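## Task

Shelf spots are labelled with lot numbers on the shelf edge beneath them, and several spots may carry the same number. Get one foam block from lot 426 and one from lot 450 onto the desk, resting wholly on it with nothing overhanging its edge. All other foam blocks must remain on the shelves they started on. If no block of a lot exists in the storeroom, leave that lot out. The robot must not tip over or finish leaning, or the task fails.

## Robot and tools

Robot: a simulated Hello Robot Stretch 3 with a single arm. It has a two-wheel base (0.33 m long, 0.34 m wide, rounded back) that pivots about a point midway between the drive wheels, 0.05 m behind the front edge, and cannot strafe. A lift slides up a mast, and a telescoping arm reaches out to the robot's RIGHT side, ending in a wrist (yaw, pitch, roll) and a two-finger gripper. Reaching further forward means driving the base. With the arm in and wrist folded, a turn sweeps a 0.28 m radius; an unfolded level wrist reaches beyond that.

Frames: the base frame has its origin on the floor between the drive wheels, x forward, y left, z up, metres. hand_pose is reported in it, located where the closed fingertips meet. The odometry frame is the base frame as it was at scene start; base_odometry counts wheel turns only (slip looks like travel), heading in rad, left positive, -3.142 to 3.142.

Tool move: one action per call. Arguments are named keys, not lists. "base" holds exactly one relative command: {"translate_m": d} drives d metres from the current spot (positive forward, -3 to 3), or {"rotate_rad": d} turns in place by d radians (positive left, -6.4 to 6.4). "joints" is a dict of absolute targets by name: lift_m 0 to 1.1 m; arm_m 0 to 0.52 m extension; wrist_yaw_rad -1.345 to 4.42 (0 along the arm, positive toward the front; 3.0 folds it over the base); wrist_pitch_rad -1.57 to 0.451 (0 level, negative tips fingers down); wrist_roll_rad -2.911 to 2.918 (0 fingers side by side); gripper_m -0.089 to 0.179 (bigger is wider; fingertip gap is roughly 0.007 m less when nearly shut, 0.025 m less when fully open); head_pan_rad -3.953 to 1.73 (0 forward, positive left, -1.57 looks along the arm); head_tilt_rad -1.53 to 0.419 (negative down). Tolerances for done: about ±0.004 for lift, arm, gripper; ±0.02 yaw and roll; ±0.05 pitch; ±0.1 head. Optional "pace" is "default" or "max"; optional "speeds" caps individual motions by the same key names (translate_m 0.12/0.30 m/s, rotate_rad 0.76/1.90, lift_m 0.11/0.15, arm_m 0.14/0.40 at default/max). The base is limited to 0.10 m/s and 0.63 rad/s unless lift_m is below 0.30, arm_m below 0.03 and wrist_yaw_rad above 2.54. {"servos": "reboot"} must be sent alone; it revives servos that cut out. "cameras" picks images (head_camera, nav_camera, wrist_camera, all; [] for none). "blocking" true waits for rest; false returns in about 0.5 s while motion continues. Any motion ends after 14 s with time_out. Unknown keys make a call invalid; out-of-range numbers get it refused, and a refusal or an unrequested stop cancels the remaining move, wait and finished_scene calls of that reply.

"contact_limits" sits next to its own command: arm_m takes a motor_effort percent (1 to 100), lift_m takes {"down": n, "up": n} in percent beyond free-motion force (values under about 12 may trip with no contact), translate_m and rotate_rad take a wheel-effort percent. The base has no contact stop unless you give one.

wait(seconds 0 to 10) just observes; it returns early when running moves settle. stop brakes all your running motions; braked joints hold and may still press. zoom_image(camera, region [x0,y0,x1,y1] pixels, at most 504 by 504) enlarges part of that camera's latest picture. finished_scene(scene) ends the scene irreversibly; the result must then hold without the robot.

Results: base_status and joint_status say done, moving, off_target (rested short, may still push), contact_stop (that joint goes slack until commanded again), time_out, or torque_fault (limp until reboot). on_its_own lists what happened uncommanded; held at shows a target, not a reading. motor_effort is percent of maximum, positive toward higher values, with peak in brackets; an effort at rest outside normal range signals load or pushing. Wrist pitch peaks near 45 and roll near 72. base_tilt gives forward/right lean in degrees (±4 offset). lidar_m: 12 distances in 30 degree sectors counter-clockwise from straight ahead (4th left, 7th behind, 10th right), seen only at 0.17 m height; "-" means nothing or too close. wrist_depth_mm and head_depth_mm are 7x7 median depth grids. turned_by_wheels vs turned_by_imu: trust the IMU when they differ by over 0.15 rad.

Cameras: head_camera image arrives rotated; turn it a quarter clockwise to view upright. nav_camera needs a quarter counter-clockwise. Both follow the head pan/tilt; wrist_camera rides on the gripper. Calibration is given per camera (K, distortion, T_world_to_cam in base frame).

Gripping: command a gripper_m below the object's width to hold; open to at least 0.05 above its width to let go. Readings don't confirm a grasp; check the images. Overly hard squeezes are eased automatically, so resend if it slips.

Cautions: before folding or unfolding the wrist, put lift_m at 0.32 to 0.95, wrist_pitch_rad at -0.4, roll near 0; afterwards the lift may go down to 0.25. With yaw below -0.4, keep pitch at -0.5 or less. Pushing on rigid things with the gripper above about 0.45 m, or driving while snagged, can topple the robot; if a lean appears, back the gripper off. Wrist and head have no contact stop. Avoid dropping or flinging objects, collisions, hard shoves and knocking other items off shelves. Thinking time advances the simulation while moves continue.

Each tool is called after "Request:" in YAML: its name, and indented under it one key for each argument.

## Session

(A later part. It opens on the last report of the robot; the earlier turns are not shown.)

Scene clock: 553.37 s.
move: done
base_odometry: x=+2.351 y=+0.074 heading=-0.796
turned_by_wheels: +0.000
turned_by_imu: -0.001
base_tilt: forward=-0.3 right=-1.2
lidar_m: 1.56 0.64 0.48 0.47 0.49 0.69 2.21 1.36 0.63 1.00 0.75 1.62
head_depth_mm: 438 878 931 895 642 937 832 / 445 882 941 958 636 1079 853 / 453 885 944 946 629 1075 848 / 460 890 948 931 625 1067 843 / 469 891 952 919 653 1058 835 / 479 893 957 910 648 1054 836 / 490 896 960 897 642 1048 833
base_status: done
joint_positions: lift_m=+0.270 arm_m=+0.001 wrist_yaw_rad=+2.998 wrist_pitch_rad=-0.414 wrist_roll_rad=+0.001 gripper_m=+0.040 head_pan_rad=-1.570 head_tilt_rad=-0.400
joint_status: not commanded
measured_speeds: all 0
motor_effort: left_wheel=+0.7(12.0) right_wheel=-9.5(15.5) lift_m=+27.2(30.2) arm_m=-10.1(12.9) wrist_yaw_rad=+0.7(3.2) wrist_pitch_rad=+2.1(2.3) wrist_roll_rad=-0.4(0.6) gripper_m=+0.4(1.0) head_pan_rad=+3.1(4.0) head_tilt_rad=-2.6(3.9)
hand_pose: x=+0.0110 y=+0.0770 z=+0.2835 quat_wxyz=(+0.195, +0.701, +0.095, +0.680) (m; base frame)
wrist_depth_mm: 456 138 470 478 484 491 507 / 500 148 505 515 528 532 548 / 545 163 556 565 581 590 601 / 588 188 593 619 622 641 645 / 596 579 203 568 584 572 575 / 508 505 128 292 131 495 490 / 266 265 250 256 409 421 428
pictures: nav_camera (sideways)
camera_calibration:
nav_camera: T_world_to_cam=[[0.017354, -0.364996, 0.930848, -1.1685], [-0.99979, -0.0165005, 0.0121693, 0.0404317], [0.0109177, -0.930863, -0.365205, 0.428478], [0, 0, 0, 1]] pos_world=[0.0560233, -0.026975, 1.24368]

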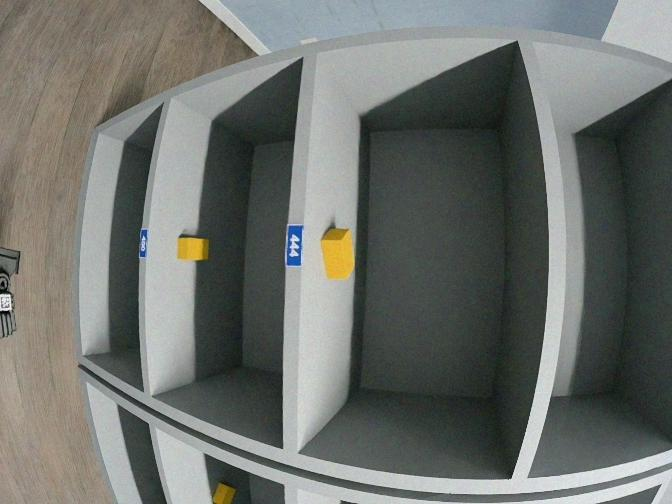

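Request:
zoom_image:
  camera: "nav_camera"
  region: [125, 218, 165, 268]

Request:
move:
  joints: {"head_tilt_rad": -0.85}
  cameras: ["head_camera"]

Scaled by 10.080 from the camera's 672x504 image, which has a finer 792x594 frame.

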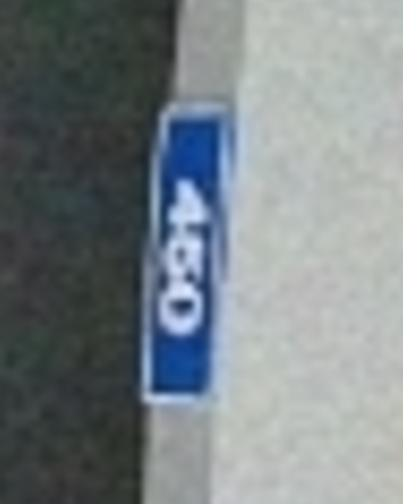

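Scene clock: 559.33 s.
move: done
base_odometry: x=+2.351 y=+0.074 heading=-0.796
turned_by_wheels: +0.000
turned_by_imu: +0.000
base_tilt: forward=-0.3 right=-1.2
lidar_m: 1.57 0.64 0.48 0.47 0.49 0.69 2.20 1.36 0.63 1.00 0.75 1.63
head_depth_mm: 836 697 860 944 938 1241 1142 / 838 689 1130 1061 948 1244 1138 / 838 681 1141 1053 1328 1263 1131 / 830 641 1148 1042 1318 1253 1120 / 835 610 1153 1004 1314 1249 1116 / 839 642 1157 1026 1297 1249 1115 / 832 645 1149 1018 1318 1239 1111
base_status: not commanded
joint_positions: lift_m=+0.270 arm_m=+0.001 wrist_yaw_rad=+2.998 wrist_pitch_rad=-0.414 wrist_roll_rad=+0.001 gripper_m=+0.040 head_pan_rad=-1.570 head_tilt_rad=-0.863
joint_status: all done
measured_speeds: all 0
motor_effort: left_wheel=+0.3(0.8) right_wheel=-10.3(10.7) lift_m=+23.4(24.1) arm_m=-8.9(9.9) wrist_yaw_rad=+1.2(3.1) wrist_pitch_rad=+2.1(2.3) wrist_roll_rad=-0.2(0.5) gripper_m=+0.2(0.6) head_pan_rad=+3.0(3.5) head_tilt_rad=-3.9(8.4)
hand_pose: x=+0.0110 y=+0.0770 z=+0.2835 quat_wxyz=(+0.195, +0.701, +0.095, +0.680) (m; base frame)
wrist_depth_mm: 460 139 468 478 481 495 498 / 498 149 507 521 530 536 547 / 544 163 554 571 583 597 600 / 591 188 590 623 628 634 647 / 602 579 202 578 582 580 579 / 507 510 128 293 130 493 494 / 267 267 250 256 413 422 429
pictures: head_camera (sideways)
camera_calibration:
head_camera: T_world_to_cam=[[-0.046908, 0.723595, -0.688629, 0.911318], [0.997486, -0.00272993, -0.0708151, 0.0856912], [-0.0531214, -0.69022, -0.721647, 0.894949], [0, 0, 0, 1]] pos_world=[0.00481323, -0.0414798, 1.27947]

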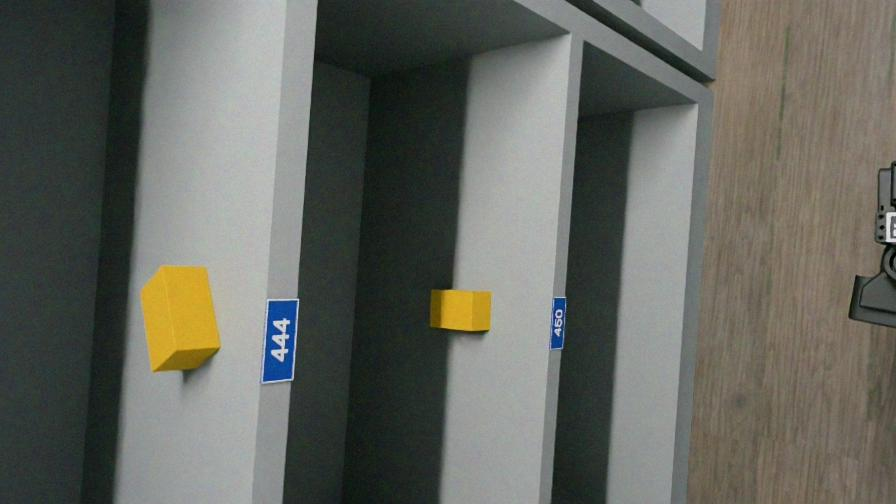

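Request:
zoom_image:
  camera: "head_camera"
  region: [535, 288, 581, 358]

Request:
zoom_image:
  camera: "head_camera"
  region: [400, 250, 600, 370]

Scaled by 7.200 from the camera's 896x504 image, which has a finer 1280x720 frame.

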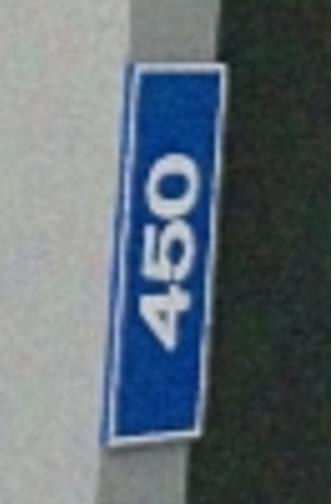

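Scaled by 2.520 from the camera's 896x504 image, which has a finer 1280x720 frame.

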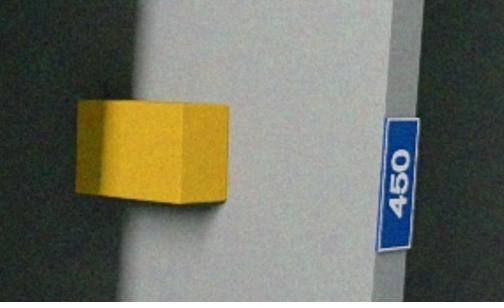

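Request:
zoom_image:
  camera: "head_camera"
  region: [546, 300, 570, 346]

Request:
move:
  base: {"translate_m": 0.076}
  joints: {"lift_m": 0.53}
  pace: "max"
  cameras: ["head_camera"]

Request:
zoom_image:
  camera: "head_camera"
  region: [400, 200, 600, 320]

Scaled by 10.957 from the camera's 896x504 image, which has a finer 1280x720 frame.

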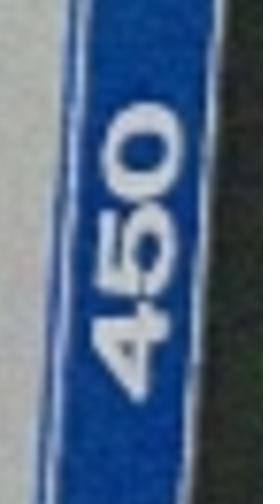

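Scene clock: 616.37 s.
move: done
base_odometry: x=+2.404 y=+0.019 heading=-0.796
turned_by_wheels: +0.000
turned_by_imu: +0.000
base_tilt: forward=-0.3 right=-1.2
lidar_m: 1.51 0.63 0.48 0.46 0.49 0.69 2.19 1.36 0.68 1.00 0.71 1.55
head_depth_mm: 833 720 601 1053 965 1235 1146 / 838 712 1120 1073 961 1255 1142 / 843 672 1132 1065 955 1248 462 / 847 620 1141 1056 1321 1257 511 / 844 680 1147 1051 1317 1255 528 / 840 676 1156 1040 1306 1252 1117 / 845 666 1138 1036 1166 1243 1114
base_status: done
joint_positions: lift_m=+0.530 arm_m=+0.001 wrist_yaw_rad=+2.998 wrist_pitch_rad=-0.415 wrist_roll_rad=+0.001 gripper_m=+0.040 head_pan_rad=-1.570 head_tilt_rad=-0.850
joint_status: all done
measured_speeds: all 0
motor_effort: left_wheel=+1.3(12.8) right_wheel=+4.0(10.6) lift_m=+26.6(32.1) arm_m=-6.7(8.1) wrist_yaw_rad=+2.2(2.5) wrist_pitch_rad=+2.3(2.4) wrist_roll_rad=-0.4(0.6) gripper_m=+0.3(0.9) head_pan_rad=+2.6(3.4) head_tilt_rad=+1.2(2.7)
hand_pose: x=+0.0110 y=+0.0770 z=+0.5434 quat_wxyz=(+0.195, +0.701, +0.096, +0.680) (m; base frame)
wrist_depth_mm: 457 138 466 477 479 487 498 / 494 149 503 515 528 528 544 / 543 163 550 564 570 593 602 / 603 188 593 630 637 653 665 / 666 658 203 679 685 750 744 / 735 732 128 765 131 802 802 / 736 725 263 703 689 693 707
pictures: head_camera (sideways)
camera_calibration:
head_camera: T_world_to_cam=[[-0.0469, 0.714711, -0.697846, 0.923328], [0.997487, -0.00363744, -0.0707633, 0.0856249], [-0.0531137, -0.69941, -0.712744, 0.88337], [0, 0, 0, 1]] pos_world=[0.00481346, -0.0417636, 1.28002]

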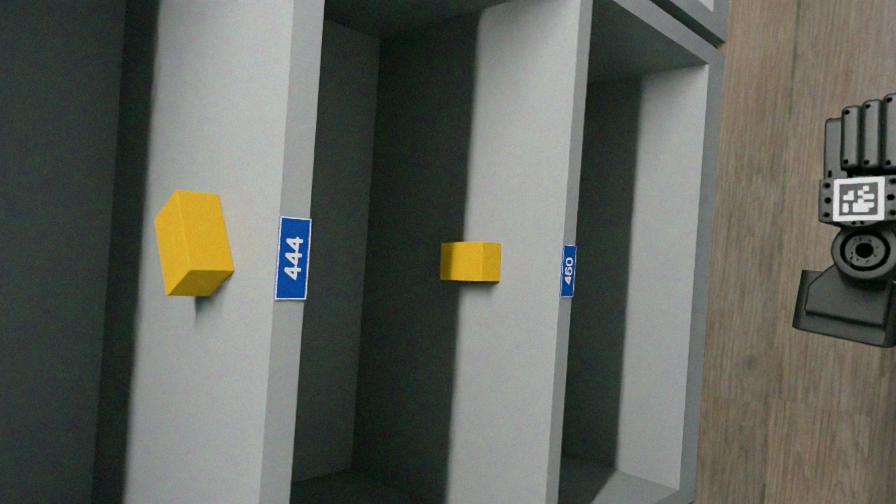

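Scaled by 2.520 from the camera's 896x504 image, which has a finer 1280x720 frame.

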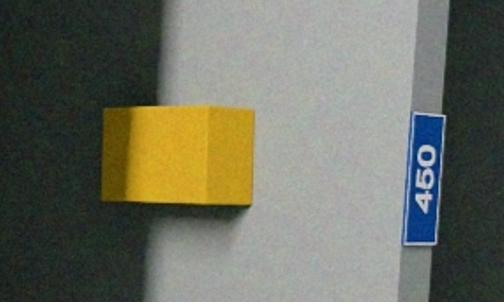

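Request:
move:
  joints: {"wrist_yaw_rad": 0.05, "wrist_pitch_rad": -0.4}
  pace: "max"
  cameras: []

Request:
move:
  joints: {"wrist_pitch_rad": -0.3, "gripper_m": 0.15, "arm_m": 0.18}
  pace: "max"
  cameras: ["wrist_camera"]

Scene clock: 638.03 s.
move: done
base_odometry: x=+2.404 y=+0.019 heading=-0.796
turned_by_wheels: +0.000
turned_by_imu: +0.000
base_tilt: forward=-0.3 right=-1.3
lidar_m: 1.50 0.63 0.48 0.47 0.49 0.69 2.19 1.37 0.68 1.00 0.71 1.54
head_depth_mm: 834 720 600 1050 964 1234 1144 / 839 713 1128 1075 961 1259 1138 / 843 671 1131 1069 957 1247 462 / 848 618 1139 1053 1318 1239 562 / 845 680 1151 1047 1308 1254 1119 / 841 674 1154 1041 1306 1249 1119 / 846 666 1138 1035 1164 1243 1115
base_status: not commanded
joint_positions: lift_m=+0.530 arm_m=+0.001 wrist_yaw_rad=+0.053 wrist_pitch_rad=-0.415 wrist_roll_rad=+0.001 gripper_m=+0.040 head_pan_rad=-1.570 head_tilt_rad=-0.850
joint_status: all done
measured_speeds: all 0
motor_effort: left_wheel=+1.1(1.8) right_wheel=+4.5(5.0) lift_m=+23.9(24.1) arm_m=-4.3(6.1) wrist_yaw_rad=-3.7(6.8) wrist_pitch_rad=+2.1(5.8) wrist_roll_rad=-0.3(0.5) gripper_m=+0.5(0.8) head_pan_rad=+2.6(2.9) head_tilt_rad=+0.8(1.6)
hand_pose: x=-0.0096 y=-0.3701 z=+0.5434 quat_wxyz=(+0.696, +0.164, -0.688, -0.128) (m; base frame)
wrist_depth_mm: 503 602 652 641 617 608 564 / 417 415 407 400 390 389 384 / 459 364 351 334 324 313 301 / 519 714 968 940 908 857 601 / 529 721 872 832 846 838 589 / 787 693 128 697 130 720 580 / 724 651 627 614 604 618 569
pictures: none
No camera images: "cameras" was empty.

Scene clock: 639.67 s.
move: done
base_odometry: x=+2.404 y=+0.019 heading=-0.796
turned_by_wheels: +0.000
turned_by_imu: +0.000
base_tilt: forward=-0.4 right=-1.2
lidar_m: 1.51 0.63 0.48 0.46 0.49 0.69 2.19 1.37 0.68 1.00 0.71 1.55
head_depth_mm: 834 720 601 1052 968 1236 1145 / 838 711 1130 1076 963 1254 1085 / 843 670 1139 1068 908 576 1075 / 846 621 1141 1058 735 649 1129 / 846 680 1152 1048 941 1256 1126 / 840 675 1155 1044 1310 1247 1122 / 846 667 1135 1031 1166 1246 1111
base_status: not commanded
joint_positions: lift_m=+0.530 arm_m=+0.180 wrist_yaw_rad=+0.053 wrist_pitch_rad=-0.322 wrist_roll_rad=+0.001 gripper_m=+0.150 head_pan_rad=-1.570 head_tilt_rad=-0.850
joint_status: all done
measured_speeds: all 0
motor_effort: left_wheel=+0.7(1.8) right_wheel=+4.3(4.8) lift_m=+28.2(29.5) arm_m=+12.9(14.8) wrist_yaw_rad=-1.3(4.5) wrist_pitch_rad=+3.5(5.8) wrist_roll_rad=-0.3(0.5) gripper_m=+0.3(83.3) head_pan_rad=+2.8(3.1) head_tilt_rad=+0.2(1.8)
hand_pose: x=-0.0091 y=-0.5601 z=+0.5648 quat_wxyz=(+0.701, +0.132, -0.695, -0.095) (m; base frame)
wrist_depth_mm: 496 575 555 540 522 503 485 / 495 594 577 557 542 521 508 / 399 393 390 282 379 378 375 / 292 290 287 264 284 280 279 / 230 228 227 225 224 215 222 / 201 124 188 187 187 137 173 / 470 614 193 179 169 168 111
pictures: wrist_camera
camera_calibration:
wrist_camera: T_world_to_cam=[[-0.995561, -0.0913769, -0.0225318, -0.0408842], [-0.0262392, 0.499409, -0.865969, 0.801142], [0.0903821, -0.861534, -0.49959, -0.0333858], [0, 0, 0, 1]] pos_world=[-0.0166639, -0.432597, 0.676164]

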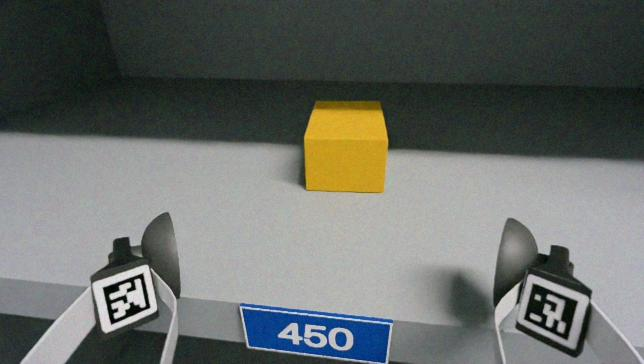

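Request:
move:
  joints: {"arm_m": 0.328}
  contact_limits: {"arm_m": 36}
  cameras: ["wrist_camera"]

Scene clock: 665.47 s.
move: done
base_odometry: x=+2.404 y=+0.019 heading=-0.796
turned_by_wheels: +0.000
turned_by_imu: +0.000
base_tilt: forward=-0.2 right=-1.2
lidar_m: 1.51 0.63 0.48 0.46 0.49 0.69 2.18 1.37 0.68 1.00 0.71 1.55
head_depth_mm: 834 720 600 1052 968 1229 1145 / 837 710 1125 1071 963 1256 1098 / 843 671 1132 1066 666 576 1078 / 845 619 1141 1056 755 1253 1127 / 844 679 1153 1049 1314 1255 1122 / 839 674 1158 1040 1312 1247 1117 / 843 666 1134 1031 1168 1242 1116
base_status: not commanded
joint_positions: lift_m=+0.530 arm_m=+0.328 wrist_yaw_rad=+0.053 wrist_pitch_rad=-0.322 wrist_roll_rad=+0.001 gripper_m=+0.150 head_pan_rad=-1.570 head_tilt_rad=-0.850
joint_status: all done
measured_speeds: all 0
motor_effort: left_wheel=+0.9(1.9) right_wheel=+4.1(5.0) lift_m=+23.5(26.0) arm_m=+12.6(14.4) wrist_yaw_rad=-3.1(4.2) wrist_pitch_rad=+3.6(3.7) wrist_roll_rad=-0.2(0.5) gripper_m=+1.1(1.4) head_pan_rad=+2.0(2.9) head_tilt_rad=+0.2(1.0)
contact_limits: arm_m 36 (drawing in: default 31, maximum 55; extending or still: default 39, maximum 69)
hand_pose: x=-0.0091 y=-0.7081 z=+0.5648 quat_wxyz=(+0.701, +0.132, -0.695, -0.095) (m; base frame)
wrist_depth_mm: 439 427 408 396 383 368 357 / 466 460 445 422 411 395 383 / 396 393 387 383 381 376 374 / 290 288 285 193 283 279 277 / 229 227 226 153 215 214 221 / 190 124 188 127 135 138 173 / - 152 155 126 150 153 111
pictures: wrist_camera
camera_calibration:
wrist_camera: T_world_to_cam=[[-0.995561, -0.0913776, -0.0225305, -0.0544093], [-0.0262374, 0.49938, -0.865986, 0.875053], [0.090383, -0.861551, -0.499561, -0.160923], [0, 0, 0, 1]] pos_world=[-0.0166639, -0.580599, 0.676166]

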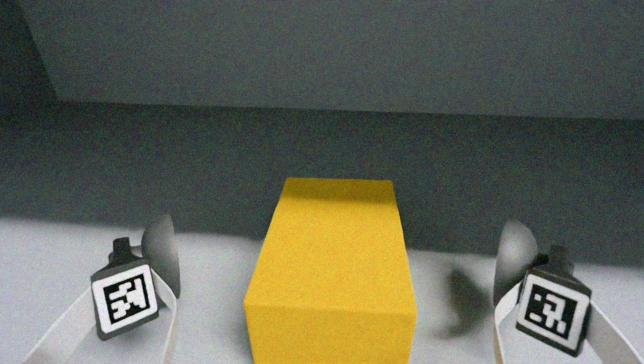

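Request:
move:
  joints: {"gripper_m": 0.04}
  cameras: []

Request:
move:
  joints: {"gripper_m": 0.015}
  cameras: ["wrist_camera"]

Request:
move:
  joints: {"lift_m": 0.585}
  speeds: {"lift_m": 0.05}
  cameras: ["wrist_camera"]

Scene clock: 672.50 s.
move: done
base_odometry: x=+2.404 y=+0.019 heading=-0.796
turned_by_wheels: +0.000
turned_by_imu: +0.000
base_tilt: forward=-0.4 right=-1.3
lidar_m: 1.51 0.63 0.48 0.46 0.49 0.69 2.19 1.36 0.68 1.00 0.71 1.54
head_depth_mm: 834 718 600 1050 970 1236 1144 / 838 713 1124 1074 960 1251 1100 / 841 671 1132 1064 666 577 1076 / 847 619 1142 1054 755 1254 1128 / 845 680 1145 1048 1316 1255 1124 / 839 675 1158 1042 1304 1253 1119 / 844 666 1134 1032 1164 1248 1113
base_status: not commanded
joint_positions: lift_m=+0.530 arm_m=+0.328 wrist_yaw_rad=+0.053 wrist_pitch_rad=-0.322 wrist_roll_rad=+0.001 gripper_m=+0.041 head_pan_rad=-1.570 head_tilt_rad=-0.850
joint_status: all done
measured_speeds: all 0
motor_effort: left_wheel=+1.2(1.6) right_wheel=+4.3(4.9) lift_m=+23.3(24.2) arm_m=+6.4(8.5) wrist_yaw_rad=-3.2(4.6) wrist_pitch_rad=+3.5(3.7) wrist_roll_rad=-0.3(0.6) gripper_m=-13.7(87.7) head_pan_rad=+2.1(2.6) head_tilt_rad=-1.5(1.8)
contact_limits: arm_m 36 (drawing in: default 31, maximum 55; extending or still: default 39, maximum 69)
hand_pose: x=-0.0091 y=-0.7081 z=+0.5648 quat_wxyz=(+0.701, +0.132, -0.695, -0.095) (m; base frame)
wrist_depth_mm: 438 425 408 393 384 368 359 / 463 459 444 425 410 396 381 / 395 392 386 384 378 374 373 / 289 287 286 192 281 279 278 / 229 228 153 153 152 223 221 / 190 189 130 127 127 179 184 / 162 151 151 126 129 122 157
pictures: none
No camera images: "cameras" was empty.

Scene clock: 673.27 s.
move: done
base_odometry: x=+2.404 y=+0.019 heading=-0.796
turned_by_wheels: +0.000
turned_by_imu: +0.000
base_tilt: forward=-0.4 right=-1.2
lidar_m: 1.50 0.63 0.48 0.46 0.49 0.69 2.19 1.37 0.68 1.00 0.71 1.55
head_depth_mm: 835 720 598 1049 968 1233 1148 / 839 712 1124 1076 962 1251 1104 / 842 672 1130 1067 668 577 1077 / 845 620 1139 1052 755 1256 1130 / 846 681 1150 1051 1313 1261 1124 / 840 673 1156 1039 1310 1244 1118 / 845 665 1132 1032 1164 1242 1111
base_status: not commanded
joint_positions: lift_m=+0.530 arm_m=+0.328 wrist_yaw_rad=+0.053 wrist_pitch_rad=-0.322 wrist_roll_rad=+0.001 gripper_m=+0.016 head_pan_rad=-1.570 head_tilt_rad=-0.850
joint_status: all done
measured_speeds: all 0
motor_effort: left_wheel=+1.2(1.6) right_wheel=+4.1(5.1) lift_m=+23.5(24.5) arm_m=+5.3(6.1) wrist_yaw_rad=-3.1(4.2) wrist_pitch_rad=+3.6(3.7) wrist_roll_rad=-0.3(0.5) gripper_m=-21.8(92.7) head_pan_rad=+2.1(2.3) head_tilt_rad=-1.2(2.1)
contact_limits: arm_m 36 (drawing in: default 31, maximum 55; extending or still: default 39, maximum 69)
hand_pose: x=-0.0091 y=-0.7081 z=+0.5648 quat_wxyz=(+0.701, +0.132, -0.695, -0.095) (m; base frame)
wrist_depth_mm: 439 427 411 396 381 373 358 / 465 459 440 425 409 396 384 / 397 389 387 384 377 376 372 / 291 287 285 193 282 279 279 / 229 228 156 153 152 222 221 / 190 189 129 126 126 179 184 / 161 118 151 126 130 150 158
pictures: wrist_camera
camera_calibration:
wrist_camera: T_world_to_cam=[[-0.995561, -0.0913776, -0.0225308, -0.0544092], [-0.0262373, 0.49938, -0.865986, 0.875053], [0.0903831, -0.861551, -0.499561, -0.160923], [0, 0, 0, 1]] pos_world=[-0.0166639, -0.580599, 0.676166]

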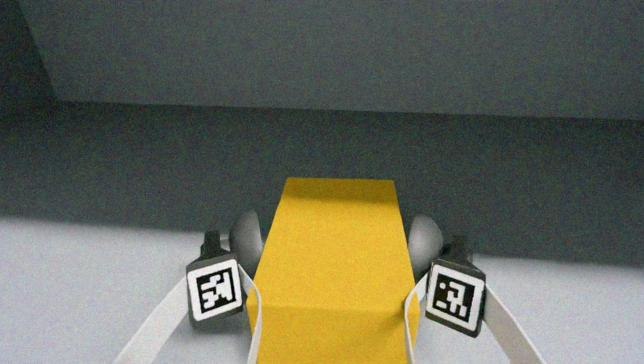

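Scene clock: 674.90 s.
move: done
base_odometry: x=+2.404 y=+0.019 heading=-0.796
turned_by_wheels: +0.000
turned_by_imu: +0.000
base_tilt: forward=-0.3 right=-1.2
lidar_m: 1.50 0.63 0.48 0.47 0.49 0.69 2.19 1.36 0.68 1.00 0.71 1.54
head_depth_mm: 835 720 600 1055 967 1230 1148 / 837 711 1125 1075 941 1231 430 / 843 671 1134 1067 657 1219 1109 / 847 620 1137 944 1322 1259 1131 / 842 681 1149 1046 1315 1255 1122 / 840 675 1159 1040 1306 1254 1116 / 844 665 1135 1035 1166 1244 1115
base_status: not commanded
joint_positions: lift_m=+0.585 arm_m=+0.328 wrist_yaw_rad=+0.053 wrist_pitch_rad=-0.322 wrist_roll_rad=+0.001 gripper_m=+0.019 head_pan_rad=-1.570 head_tilt_rad=-0.850
joint_status: all done
measured_speeds: all 0
motor_effort: left_wheel=+1.1(1.7) right_wheel=+4.8(4.8) lift_m=+29.2(31.6) arm_m=+2.7(5.6) wrist_yaw_rad=-3.2(4.4) wrist_pitch_rad=+3.5(3.7) wrist_roll_rad=-0.3(0.6) gripper_m=-9.4(22.1) head_pan_rad=+2.1(2.5) head_tilt_rad=-1.1(2.2)
contact_limits: arm_m 36 (drawing in: default 31, maximum 55; extending or still: default 39, maximum 69)
hand_pose: x=-0.0091 y=-0.7081 z=+0.6198 quat_wxyz=(+0.701, +0.132, -0.695, -0.095) (m; base frame)
wrist_depth_mm: 436 426 409 394 383 370 359 / 467 460 446 424 412 397 381 / 486 488 474 461 440 425 410 / 403 401 399 397 391 391 387 / 319 318 154 155 153 310 309 / 264 263 129 127 127 249 256 / 225 109 210 125 128 208 220
pictures: wrist_camera
camera_calibration:
wrist_camera: T_world_to_cam=[[-0.995561, -0.0913778, -0.0225307, -0.0531701], [-0.0262374, 0.49938, -0.865986, 0.922681], [0.0903833, -0.861551, -0.499561, -0.133448], [0, 0, 0, 1]] pos_world=[-0.0166639, -0.580599, 0.731165]

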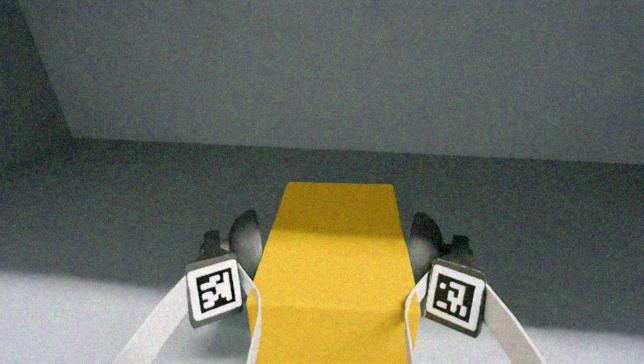

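Request:
move:
  joints: {"gripper_m": 0.012}
  cameras: []

Request:
move:
  joints: {"arm_m": 0.01}
  cameras: ["wrist_camera"]

Request:
move:
  joints: {"wrist_yaw_rad": 1.1}
  base: {"rotate_rad": -0.055}
  cameras: ["wrist_camera"]

Request:
move:
  base: {"translate_m": 0.94}
  pace: "max"
  cameras: ["nav_camera"]

Scene clock: 732.07 s.
move: done
base_odometry: x=+2.404 y=+0.019 heading=-0.796
turned_by_wheels: +0.000
turned_by_imu: +0.000
base_tilt: forward=-0.3 right=-1.3
lidar_m: 1.50 0.63 0.48 0.47 0.49 0.69 2.18 1.37 0.68 1.00 0.71 1.55
head_depth_mm: 835 720 600 1052 969 1237 1143 / 837 712 1125 1077 935 1228 430 / 842 670 1131 1065 657 1221 1110 / 847 619 1144 947 1319 1258 1130 / 844 680 1152 1049 1307 1257 1127 / 840 675 1154 1039 1308 1253 1117 / 844 665 1134 1032 1165 1243 1110
base_status: not commanded
joint_positions: lift_m=+0.585 arm_m=+0.328 wrist_yaw_rad=+0.053 wrist_pitch_rad=-0.322 wrist_roll_rad=+0.001 gripper_m=+0.013 head_pan_rad=-1.570 head_tilt_rad=-0.850
joint_status: all done
measured_speeds: all 0
motor_effort: left_wheel=+1.1(1.7) right_wheel=+4.6(4.9) lift_m=+29.5(30.0) arm_m=-1.6(2.1) wrist_yaw_rad=-4.5(4.5) wrist_pitch_rad=+3.5(3.6) wrist_roll_rad=-0.5(0.5) gripper_m=-22.7(52.8) head_pan_rad=+1.3(2.2) head_tilt_rad=-2.3(2.7)
contact_limits: arm_m 36 (drawing in: default 31, maximum 55; extending or still: default 39, maximum 69)
hand_pose: x=-0.0091 y=-0.7081 z=+0.6198 quat_wxyz=(+0.701, +0.132, -0.695, -0.095) (m; base frame)
wrist_depth_mm: 435 424 410 395 383 367 355 / 466 461 440 424 409 396 383 / 479 496 470 459 443 426 412 / 404 400 398 395 393 389 388 / 319 317 154 155 154 312 309 / 263 263 129 127 127 249 255 / 224 109 210 125 128 208 220
pictures: none
No camera images: "cameras" was empty.

Scene clock: 735.63 s.
move: done
base_odometry: x=+2.404 y=+0.019 heading=-0.796
turned_by_wheels: +0.000
turned_by_imu: +0.000
base_tilt: forward=-0.5 right=-1.2
lidar_m: 1.50 0.63 0.48 0.46 0.49 0.69 2.18 1.36 0.68 1.00 0.71 1.55
head_depth_mm: 833 721 601 1051 967 1232 1147 / 838 711 1123 1074 963 1254 421 / 843 670 1130 1065 954 1246 420 / 847 620 1139 1058 924 678 460 / 845 680 1147 1049 1311 1229 1121 / 841 675 1154 1043 1306 1248 1117 / 846 666 1135 1034 1164 1242 1111
base_status: not commanded
joint_positions: lift_m=+0.585 arm_m=+0.010 wrist_yaw_rad=+0.053 wrist_pitch_rad=-0.322 wrist_roll_rad=+0.001 gripper_m=+0.016 head_pan_rad=-1.570 head_tilt_rad=-0.850
joint_status: all done
measured_speeds: all 0
motor_effort: left_wheel=+1.2(1.7) right_wheel=+4.0(4.9) lift_m=+27.1(29.9) arm_m=-12.5(14.2) wrist_yaw_rad=-1.9(4.1) wrist_pitch_rad=+3.6(3.7) wrist_roll_rad=-0.3(0.6) gripper_m=-9.9(23.4) head_pan_rad=+1.9(2.3) head_tilt_rad=-2.8(3.4)
hand_pose: x=-0.0091 y=-0.3901 z=+0.6198 quat_wxyz=(+0.701, +0.132, -0.695, -0.095) (m; base frame)
wrist_depth_mm: 500 681 728 703 676 654 626 / 507 683 750 741 709 689 626 / 494 549 545 540 534 532 521 / 409 405 400 399 394 391 392 / 503 668 154 155 154 341 325 / 528 652 129 127 127 813 592 / 796 118 129 125 128 707 580
pictures: wrist_camera
camera_calibration:
wrist_camera: T_world_to_cam=[[-0.995561, -0.0913778, -0.0225306, -0.0241118], [-0.0262375, 0.49938, -0.865986, 0.763878], [0.0903832, -0.861551, -0.499561, 0.140528], [0, 0, 0, 1]] pos_world=[-0.0166639, -0.262596, 0.731167]

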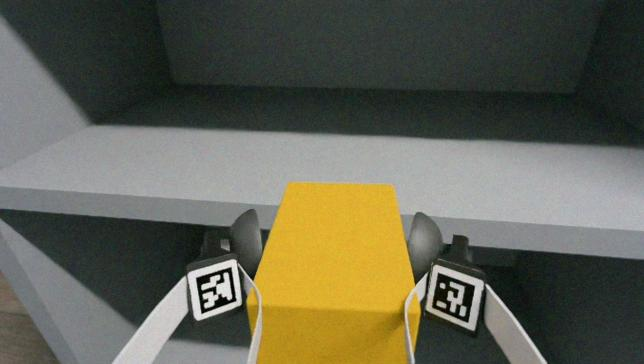

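Scene clock: 737.13 s.
move: done
base_odometry: x=+2.404 y=+0.019 heading=-0.851
turned_by_wheels: -0.055
turned_by_imu: -0.054
base_tilt: forward=-0.5 right=-1.2
lidar_m: 1.51 0.67 0.48 0.46 0.48 0.65 1.76 1.44 0.68 1.00 0.71 1.56
head_depth_mm: 848 720 943 1021 965 1251 1145 / 846 712 1138 1074 962 1260 420 / 847 702 1144 1067 1324 1262 420 / 845 634 1140 1057 1317 1259 471 / 847 624 1138 1051 1315 1258 505 / 833 675 1139 1038 1307 1226 1077 / 830 666 1143 1034 1260 643 1059
base_status: done
joint_positions: lift_m=+0.585 arm_m=+0.010 wrist_yaw_rad=+1.097 wrist_pitch_rad=-0.322 wrist_roll_rad=+0.001 gripper_m=+0.016 head_pan_rad=-1.570 head_tilt_rad=-0.850
joint_status: all done
measured_speeds: all 0
motor_effort: left_wheel=+7.9(11.4) right_wheel=-10.0(11.7) lift_m=+25.6(27.5) arm_m=-10.8(12.8) wrist_yaw_rad=+2.1(4.9) wrist_pitch_rad=+3.6(3.7) wrist_roll_rad=-0.3(0.5) gripper_m=-10.4(10.4) head_pan_rad=+1.7(2.1) head_tilt_rad=-2.7(3.8)
hand_pose: x=+0.1881 y=-0.2625 z=+0.6198 quat_wxyz=(+0.655, +0.461, -0.536, +0.267) (m; base frame)
wrist_depth_mm: - - - - - 492 573 / - - - - - 540 650 / - - - - 549 527 521 / - - - - 589 432 386 / - - 154 155 154 757 337 / - - 129 127 127 829 795 / 868 118 126 125 126 701 746
pictures: wrist_camera
camera_calibration:
wrist_camera: T_world_to_cam=[[-0.421229, -0.906674, -0.0225286, -0.13816], [-0.444947, 0.228234, -0.865986, 0.71291], [0.790309, -0.354754, -0.499561, 0.234026], [0, 0, 0, 1]] pos_world=[0.0740574, -0.204955, 0.731167]

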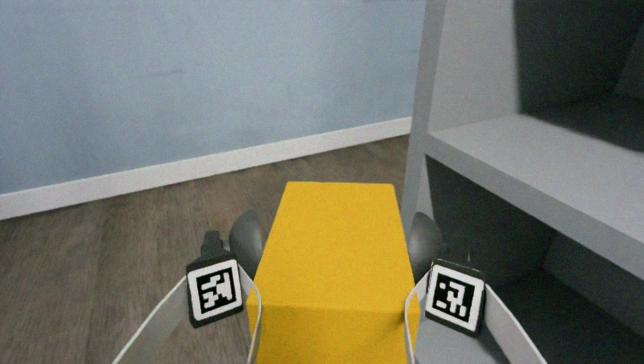

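Scene clock: 747.50 s.
move: done
base_odometry: x=+3.024 y=-0.687 heading=-0.851
turned_by_wheels: +0.000
turned_by_imu: +0.000
base_tilt: forward=-0.4 right=-1.2
lidar_m: 0.57 0.59 0.49 0.47 0.49 0.66 1.79 1.43 0.71 2.31 0.82 0.59
head_depth_mm: 2571 3122 2335 1203 1186 1252 1146 / 2929 2966 2336 1840 1496 1305 420 / 2874 3094 2310 1830 1516 1300 420 / 2879 3108 2268 1814 1504 1289 470 / 2876 3020 2262 1800 1499 1288 505 / 2675 2717 2235 1791 1484 1276 1082 / 1731 1766 1789 1682 1482 643 1059
base_status: done
joint_positions: lift_m=+0.585 arm_m=+0.010 wrist_yaw_rad=+1.097 wrist_pitch_rad=-0.322 wrist_roll_rad=+0.001 gripper_m=+0.016 head_pan_rad=-1.570 head_tilt_rad=-0.850
joint_status: not commanded
measured_speeds: all 0
motor_effort: left_wheel=+3.1(11.4) right_wheel=+4.6(10.0) lift_m=+24.8(26.6) arm_m=+2.0(10.8) wrist_yaw_rad=+2.2(4.4) wrist_pitch_rad=+3.6(3.7) wrist_roll_rad=+0.0(0.7) gripper_m=-10.0(10.4) head_pan_rad=+1.1(2.1) head_tilt_rad=-4.8(5.5)
hand_pose: x=+0.1881 y=-0.2625 z=+0.6198 quat_wxyz=(+0.655, +0.461, -0.536, +0.267) (m; base frame)
wrist_depth_mm: 382 415 459 509 581 666 787 / 402 441 492 542 626 724 875 / 431 466 521 592 687 823 982 / 449 497 555 608 754 893 - / 484 532 154 155 154 - - / 514 559 129 127 127 937 987 / 548 118 129 126 128 791 833
pictures: nav_camera (sideways)
camera_calibration:
nav_camera: T_world_to_cam=[[0.0176749, -0.733339, 0.679633, -0.840968], [-0.999786, -0.0202419, 0.00415947, 0.0508644], [0.0107068, -0.679562, -0.73354, 0.907684], [0, 0, 0, 1]] pos_world=[0.0559992, 0.00114224, 1.23716]

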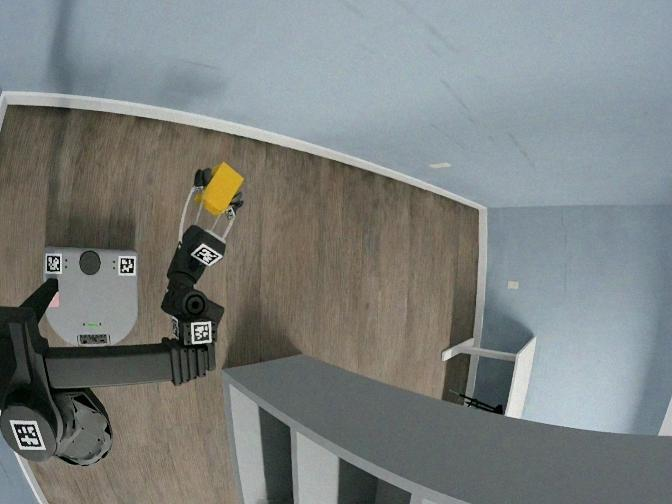

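Request:
move:
  base: {"rotate_rad": -1.598}
  pace: "max"
  cameras: []

Request:
move:
  base: {"translate_m": 1.2}
  pace: "max"
  cameras: ["nav_camera"]

Scene clock: 760.00 s.
move: done
base_odometry: x=+3.024 y=-0.687 heading=-2.448
turned_by_wheels: -1.598
turned_by_imu: -1.572
base_tilt: forward=-0.3 right=-1.1
lidar_m: 2.42 0.83 0.59 0.57 0.59 0.50 0.48 0.49 0.66 1.71 1.44 0.71
head_depth_mm: 1285 1265 1246 1235 1217 1209 1107 / 1850 1810 1782 1685 1494 1301 420 / 3344 2801 2312 1837 1517 1297 420 / 3721 3029 2277 1821 1504 1291 471 / 3689 3005 2258 1789 1498 1282 504 / 2922 2800 2227 1784 1496 1273 1075 / 2003 1984 2020 1711 1485 643 1058
base_status: done
joint_positions: lift_m=+0.585 arm_m=+0.010 wrist_yaw_rad=+1.098 wrist_pitch_rad=-0.322 wrist_roll_rad=+0.001 gripper_m=+0.016 head_pan_rad=-1.570 head_tilt_rad=-0.850
joint_status: not commanded
measured_speeds: all 0
motor_effort: left_wheel=+8.5(12.0) right_wheel=-10.3(14.2) lift_m=+25.7(26.4) arm_m=+1.0(6.9) wrist_yaw_rad=+3.1(3.1) wrist_pitch_rad=+3.6(3.8) wrist_roll_rad=-0.4(0.7) gripper_m=-9.8(10.1) head_pan_rad=+0.9(1.3) head_tilt_rad=-5.8(6.6)
hand_pose: x=+0.1882 y=-0.2624 z=+0.6198 quat_wxyz=(+0.655, +0.461, -0.536, +0.267) (m; base frame)
wrist_depth_mm: - - - 565 - - 966 / - - - 623 818 823 922 / - - - 651 - - - / - - - 620 - - - / - - 153 155 154 - - / - - 129 127 127 924 950 / 858 119 126 126 128 793 841
pictures: none
No camera images: "cameras" was empty.

Scene clock: 772.97 s.
move: done
base_odometry: x=+2.101 y=-1.454 heading=-2.448
turned_by_wheels: +0.000
turned_by_imu: +0.000
base_tilt: forward=-0.2 right=-1.2
lidar_m: 2.09 0.87 0.62 0.60 0.62 0.83 1.67 0.62 0.47 0.72 2.08 1.82
head_depth_mm: 549 541 533 577 710 974 1148 / 791 774 761 748 768 970 420 / 1423 1375 1322 1287 1254 1214 420 / 3530 2928 2283 1822 1510 1289 471 / 3591 3034 2266 1800 1490 1281 506 / 3479 2983 2234 1792 1495 1274 1079 / 3573 2938 2212 1788 1479 642 1057
base_status: done
joint_positions: lift_m=+0.585 arm_m=+0.010 wrist_yaw_rad=+1.098 wrist_pitch_rad=-0.322 wrist_roll_rad=+0.001 gripper_m=+0.016 head_pan_rad=-1.570 head_tilt_rad=-0.850
joint_status: not commanded
measured_speeds: all 0
motor_effort: left_wheel=+2.3(12.7) right_wheel=+6.1(10.5) lift_m=+27.8(28.5) arm_m=-11.6(13.0) wrist_yaw_rad=+0.9(3.3) wrist_pitch_rad=+3.6(3.7) wrist_roll_rad=-0.3(0.7) gripper_m=-9.5(10.4) head_pan_rad=+0.6(1.3) head_tilt_rad=-5.7(7.6)
hand_pose: x=+0.1882 y=-0.2624 z=+0.6198 quat_wxyz=(+0.655, +0.461, -0.536, +0.267) (m; base frame)
wrist_depth_mm: - - - - - - - / - - - - - - - / - - - - - - - / - - - - - - - / - - 154 155 154 - - / - - 129 127 127 931 976 / 870 118 126 125 128 791 819
pictures: nav_camera (sideways)
camera_calibration:
nav_camera: T_world_to_cam=[[0.0176752, -0.7335, 0.679459, -0.840742], [-0.999786, -0.0202432, 0.00415487, 0.0508704], [0.0107068, -0.679388, -0.733701, 0.907894], [0, 0, 0, 1]] pos_world=[0.0559991, 0.0011576, 1.23716]

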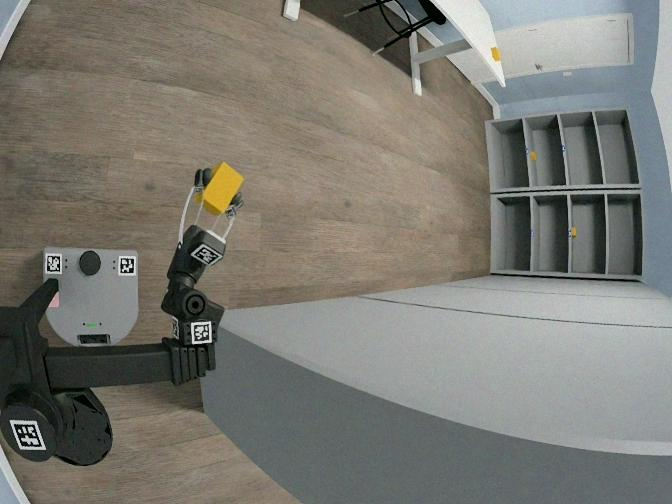

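Request:
zoom_image:
  camera: "nav_camera"
  region: [380, 0, 560, 120]

Request:
move:
  base: {"translate_m": 0.71}
  pace: "max"
  cameras: ["nav_camera"]

Scaled by 2.800 from the camera's 672x504 image, which has a finer 792x594 frame.

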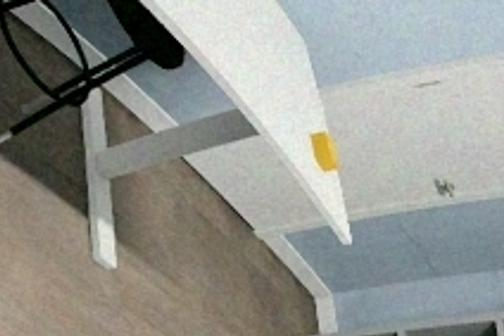

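Scene clock: 791.53 s.
move: done
base_odometry: x=+1.555 y=-1.908 heading=-2.449
turned_by_wheels: +0.000
turned_by_imu: +0.000
base_tilt: forward=-0.3 right=-1.2
lidar_m: 1.39 0.89 0.64 0.61 0.63 0.85 2.22 1.00 1.26 3.27 1.83 1.21
head_depth_mm: 2465 2416 2244 1865 1537 1315 1150 / 3312 3021 2322 1845 1529 1303 420 / 3620 3148 2291 1828 1525 1299 420 / 3617 3080 2269 1815 1512 1290 471 / 3602 3000 2258 1795 1498 1284 505 / 3560 2963 2243 1790 1490 1278 1079 / 3514 2926 2207 1771 1488 643 1058
base_status: done
joint_positions: lift_m=+0.585 arm_m=+0.010 wrist_yaw_rad=+1.098 wrist_pitch_rad=-0.322 wrist_roll_rad=+0.001 gripper_m=+0.016 head_pan_rad=-1.570 head_tilt_rad=-0.850
joint_status: not commanded
measured_speeds: all 0
motor_effort: left_wheel=+2.5(11.9) right_wheel=+5.9(12.1) lift_m=+28.4(30.1) arm_m=-10.7(12.2) wrist_yaw_rad=+0.0(3.1) wrist_pitch_rad=+3.6(3.7) wrist_roll_rad=-0.2(0.6) gripper_m=-9.4(10.3) head_pan_rad=-0.3(1.0) head_tilt_rad=-6.3(7.7)
hand_pose: x=+0.1882 y=-0.2624 z=+0.6198 quat_wxyz=(+0.655, +0.461, -0.536, +0.267) (m; base frame)
wrist_depth_mm: - - - - - - - / - - - - - - - / - - - - - - - / - - - - - - - / - - 154 155 154 - - / 994 - 129 127 127 939 957 / 853 118 126 125 128 789 831
pictures: nav_camera (sideways)
camera_calibration:
nav_camera: T_world_to_cam=[[0.017675, -0.7335, 0.679459, -0.840741], [-0.999786, -0.0202429, 0.00415487, 0.0508704], [0.0107067, -0.679388, -0.733701, 0.907894], [0, 0, 0, 1]] pos_world=[0.0559991, 0.0011576, 1.23716]

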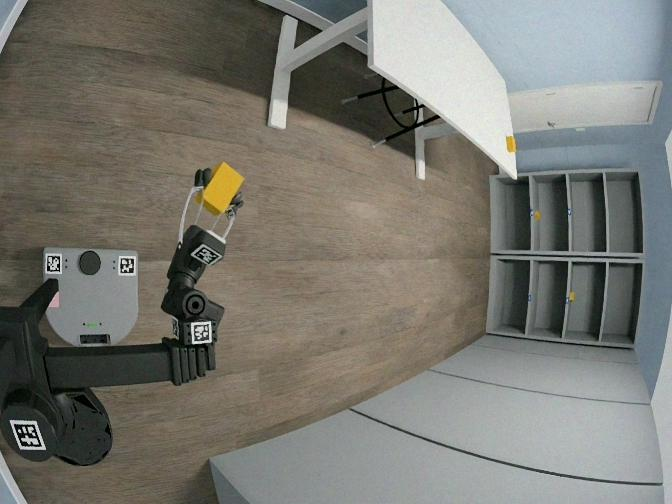

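Request:
zoom_image:
  camera: "nav_camera"
  region: [440, 80, 560, 200]

Request:
move:
  base: {"rotate_rad": 1.598}
  pace: "max"
  cameras: ["nav_camera"]

Scaled by 4.200 from the camera's 672x504 image, which has a finer 792x594 frame.

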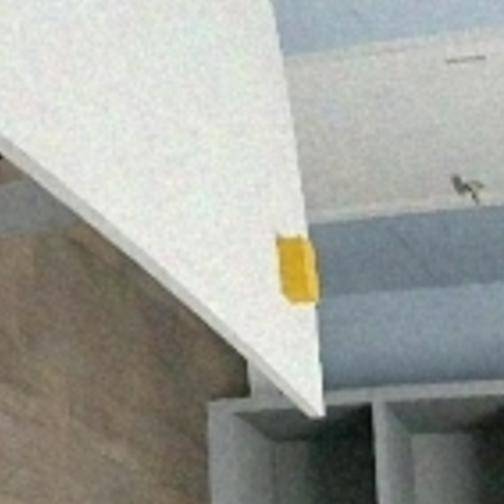

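Scene clock: 805.83 s.
move: done
base_odometry: x=+1.555 y=-1.908 heading=-0.851
turned_by_wheels: +1.598
turned_by_imu: +1.572
base_tilt: forward=-0.3 right=-1.2
lidar_m: 0.61 0.63 0.86 2.30 1.13 1.28 3.43 1.54 1.21 1.39 0.88 0.63
head_depth_mm: 1191 1366 1605 1812 1543 1315 1145 / 1192 1367 1606 1786 1530 1306 421 / 1188 1364 1603 1782 1513 1296 420 / 1191 1370 1600 1791 1506 1290 471 / 1193 1369 1603 1787 1500 1280 505 / 1191 1368 1609 1775 1494 1277 1078 / 1192 1368 1613 1735 1482 643 1058
base_status: done
joint_positions: lift_m=+0.585 arm_m=+0.010 wrist_yaw_rad=+1.098 wrist_pitch_rad=-0.322 wrist_roll_rad=+0.001 gripper_m=+0.016 head_pan_rad=-1.570 head_tilt_rad=-0.850
joint_status: not commanded
measured_speeds: all 0
motor_effort: left_wheel=-8.5(12.8) right_wheel=+8.9(12.4) lift_m=+29.4(29.4) arm_m=-12.1(13.0) wrist_yaw_rad=+2.4(3.0) wrist_pitch_rad=+3.5(3.7) wrist_roll_rad=-0.5(0.6) gripper_m=-9.7(10.3) head_pan_rad=-0.4(1.1) head_tilt_rad=-6.0(7.6)
hand_pose: x=+0.1882 y=-0.2624 z=+0.6198 quat_wxyz=(+0.655, +0.461, -0.536, +0.267) (m; base frame)
wrist_depth_mm: 416 452 496 556 626 722 861 / 440 477 532 603 677 791 960 / 462 511 567 637 739 875 - / 492 539 607 655 823 996 - / 523 583 154 155 154 - - / 563 603 129 127 126 932 985 / 597 118 129 126 128 793 835
pictures: nav_camera (sideways)
camera_calibration:
nav_camera: T_world_to_cam=[[0.017675, -0.733512, 0.679446, -0.840724], [-0.999786, -0.020243, 0.00415452, 0.0508708], [0.0107066, -0.679375, -0.733713, 0.907909], [0, 0, 0, 1]] pos_world=[0.0559991, 0.00115875, 1.23716]

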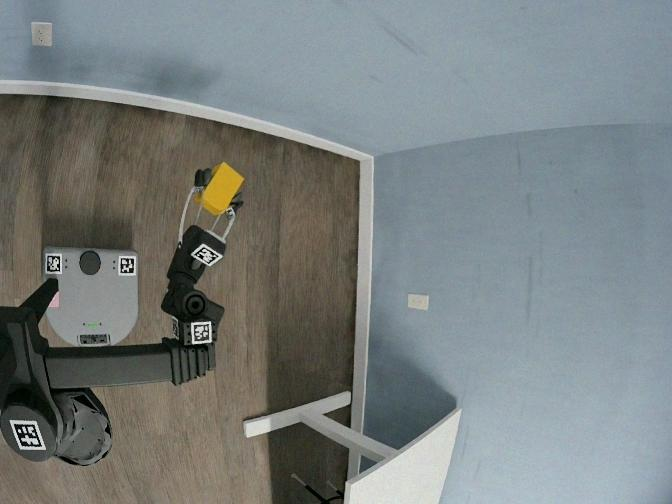

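Request:
move:
  base: {"translate_m": -1.27}
  joints: {"lift_m": 0.88}
  pace: "max"
  cameras: ["head_camera"]

Scene clock: 862.53 s.
move: done
base_odometry: x=+0.718 y=-0.953 heading=-0.851
turned_by_wheels: +0.000
turned_by_imu: -0.001
base_tilt: forward=-0.3 right=-1.2
lidar_m: 1.88 1.94 0.93 0.89 0.93 1.25 2.42 1.99 0.77 0.92 1.05 1.96
head_depth_mm: 1205 1321 1031 866 1661 - 1129 / 1200 1308 1014 857 - 1250 1138 / 1203 1295 1009 872 1273 - 1131 / 1196 1296 996 870 1539 - 1129 / 1202 1294 987 864 1462 293 1123 / 1200 1298 973 854 283 315 1117 / 1199 1281 970 850 425 1218 1114
base_status: done
joint_positions: lift_m=+0.880 arm_m=+0.010 wrist_yaw_rad=+1.098 wrist_pitch_rad=-0.322 wrist_roll_rad=+0.001 gripper_m=+0.016 head_pan_rad=-1.570 head_tilt_rad=-0.850
joint_status: all done
measured_speeds: all 0
motor_effort: left_wheel=-4.1(12.3) right_wheel=-6.7(11.5) lift_m=+24.8(32.7) arm_m=-8.2(12.0) wrist_yaw_rad=+1.9(3.7) wrist_pitch_rad=+3.5(3.7) wrist_roll_rad=-0.3(0.7) gripper_m=-9.4(10.3) head_pan_rad=-1.4(2.0) head_tilt_rad=-6.2(7.3)
hand_pose: x=+0.1882 y=-0.2624 z=+0.9149 quat_wxyz=(+0.655, +0.461, -0.536, +0.267) (m; base frame)
wrist_depth_mm: - - - - - - - / - - - - - - - / - - - - - 826 814 / - - - - 684 614 608 / - - 154 155 154 518 485 / - - 129 127 127 951 419 / - - 126 125 126 - -
pictures: head_camera (sideways)
camera_calibration:
head_camera: T_world_to_cam=[[-0.0469003, 0.714889, -0.697663, 0.923091], [0.997486, -0.00361915, -0.0707644, 0.0856264], [-0.0531137, -0.699228, -0.712922, 0.883602], [0, 0, 0, 1]] pos_world=[0.00481346, -0.0417581, 1.28001]

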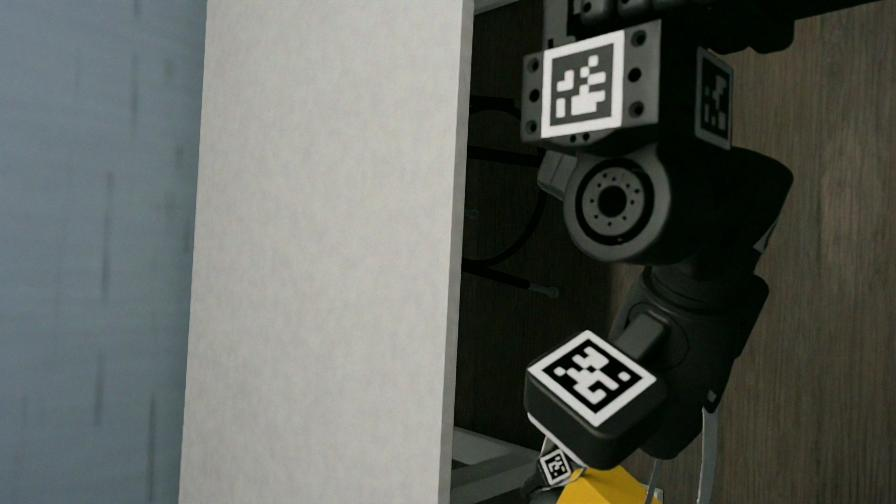

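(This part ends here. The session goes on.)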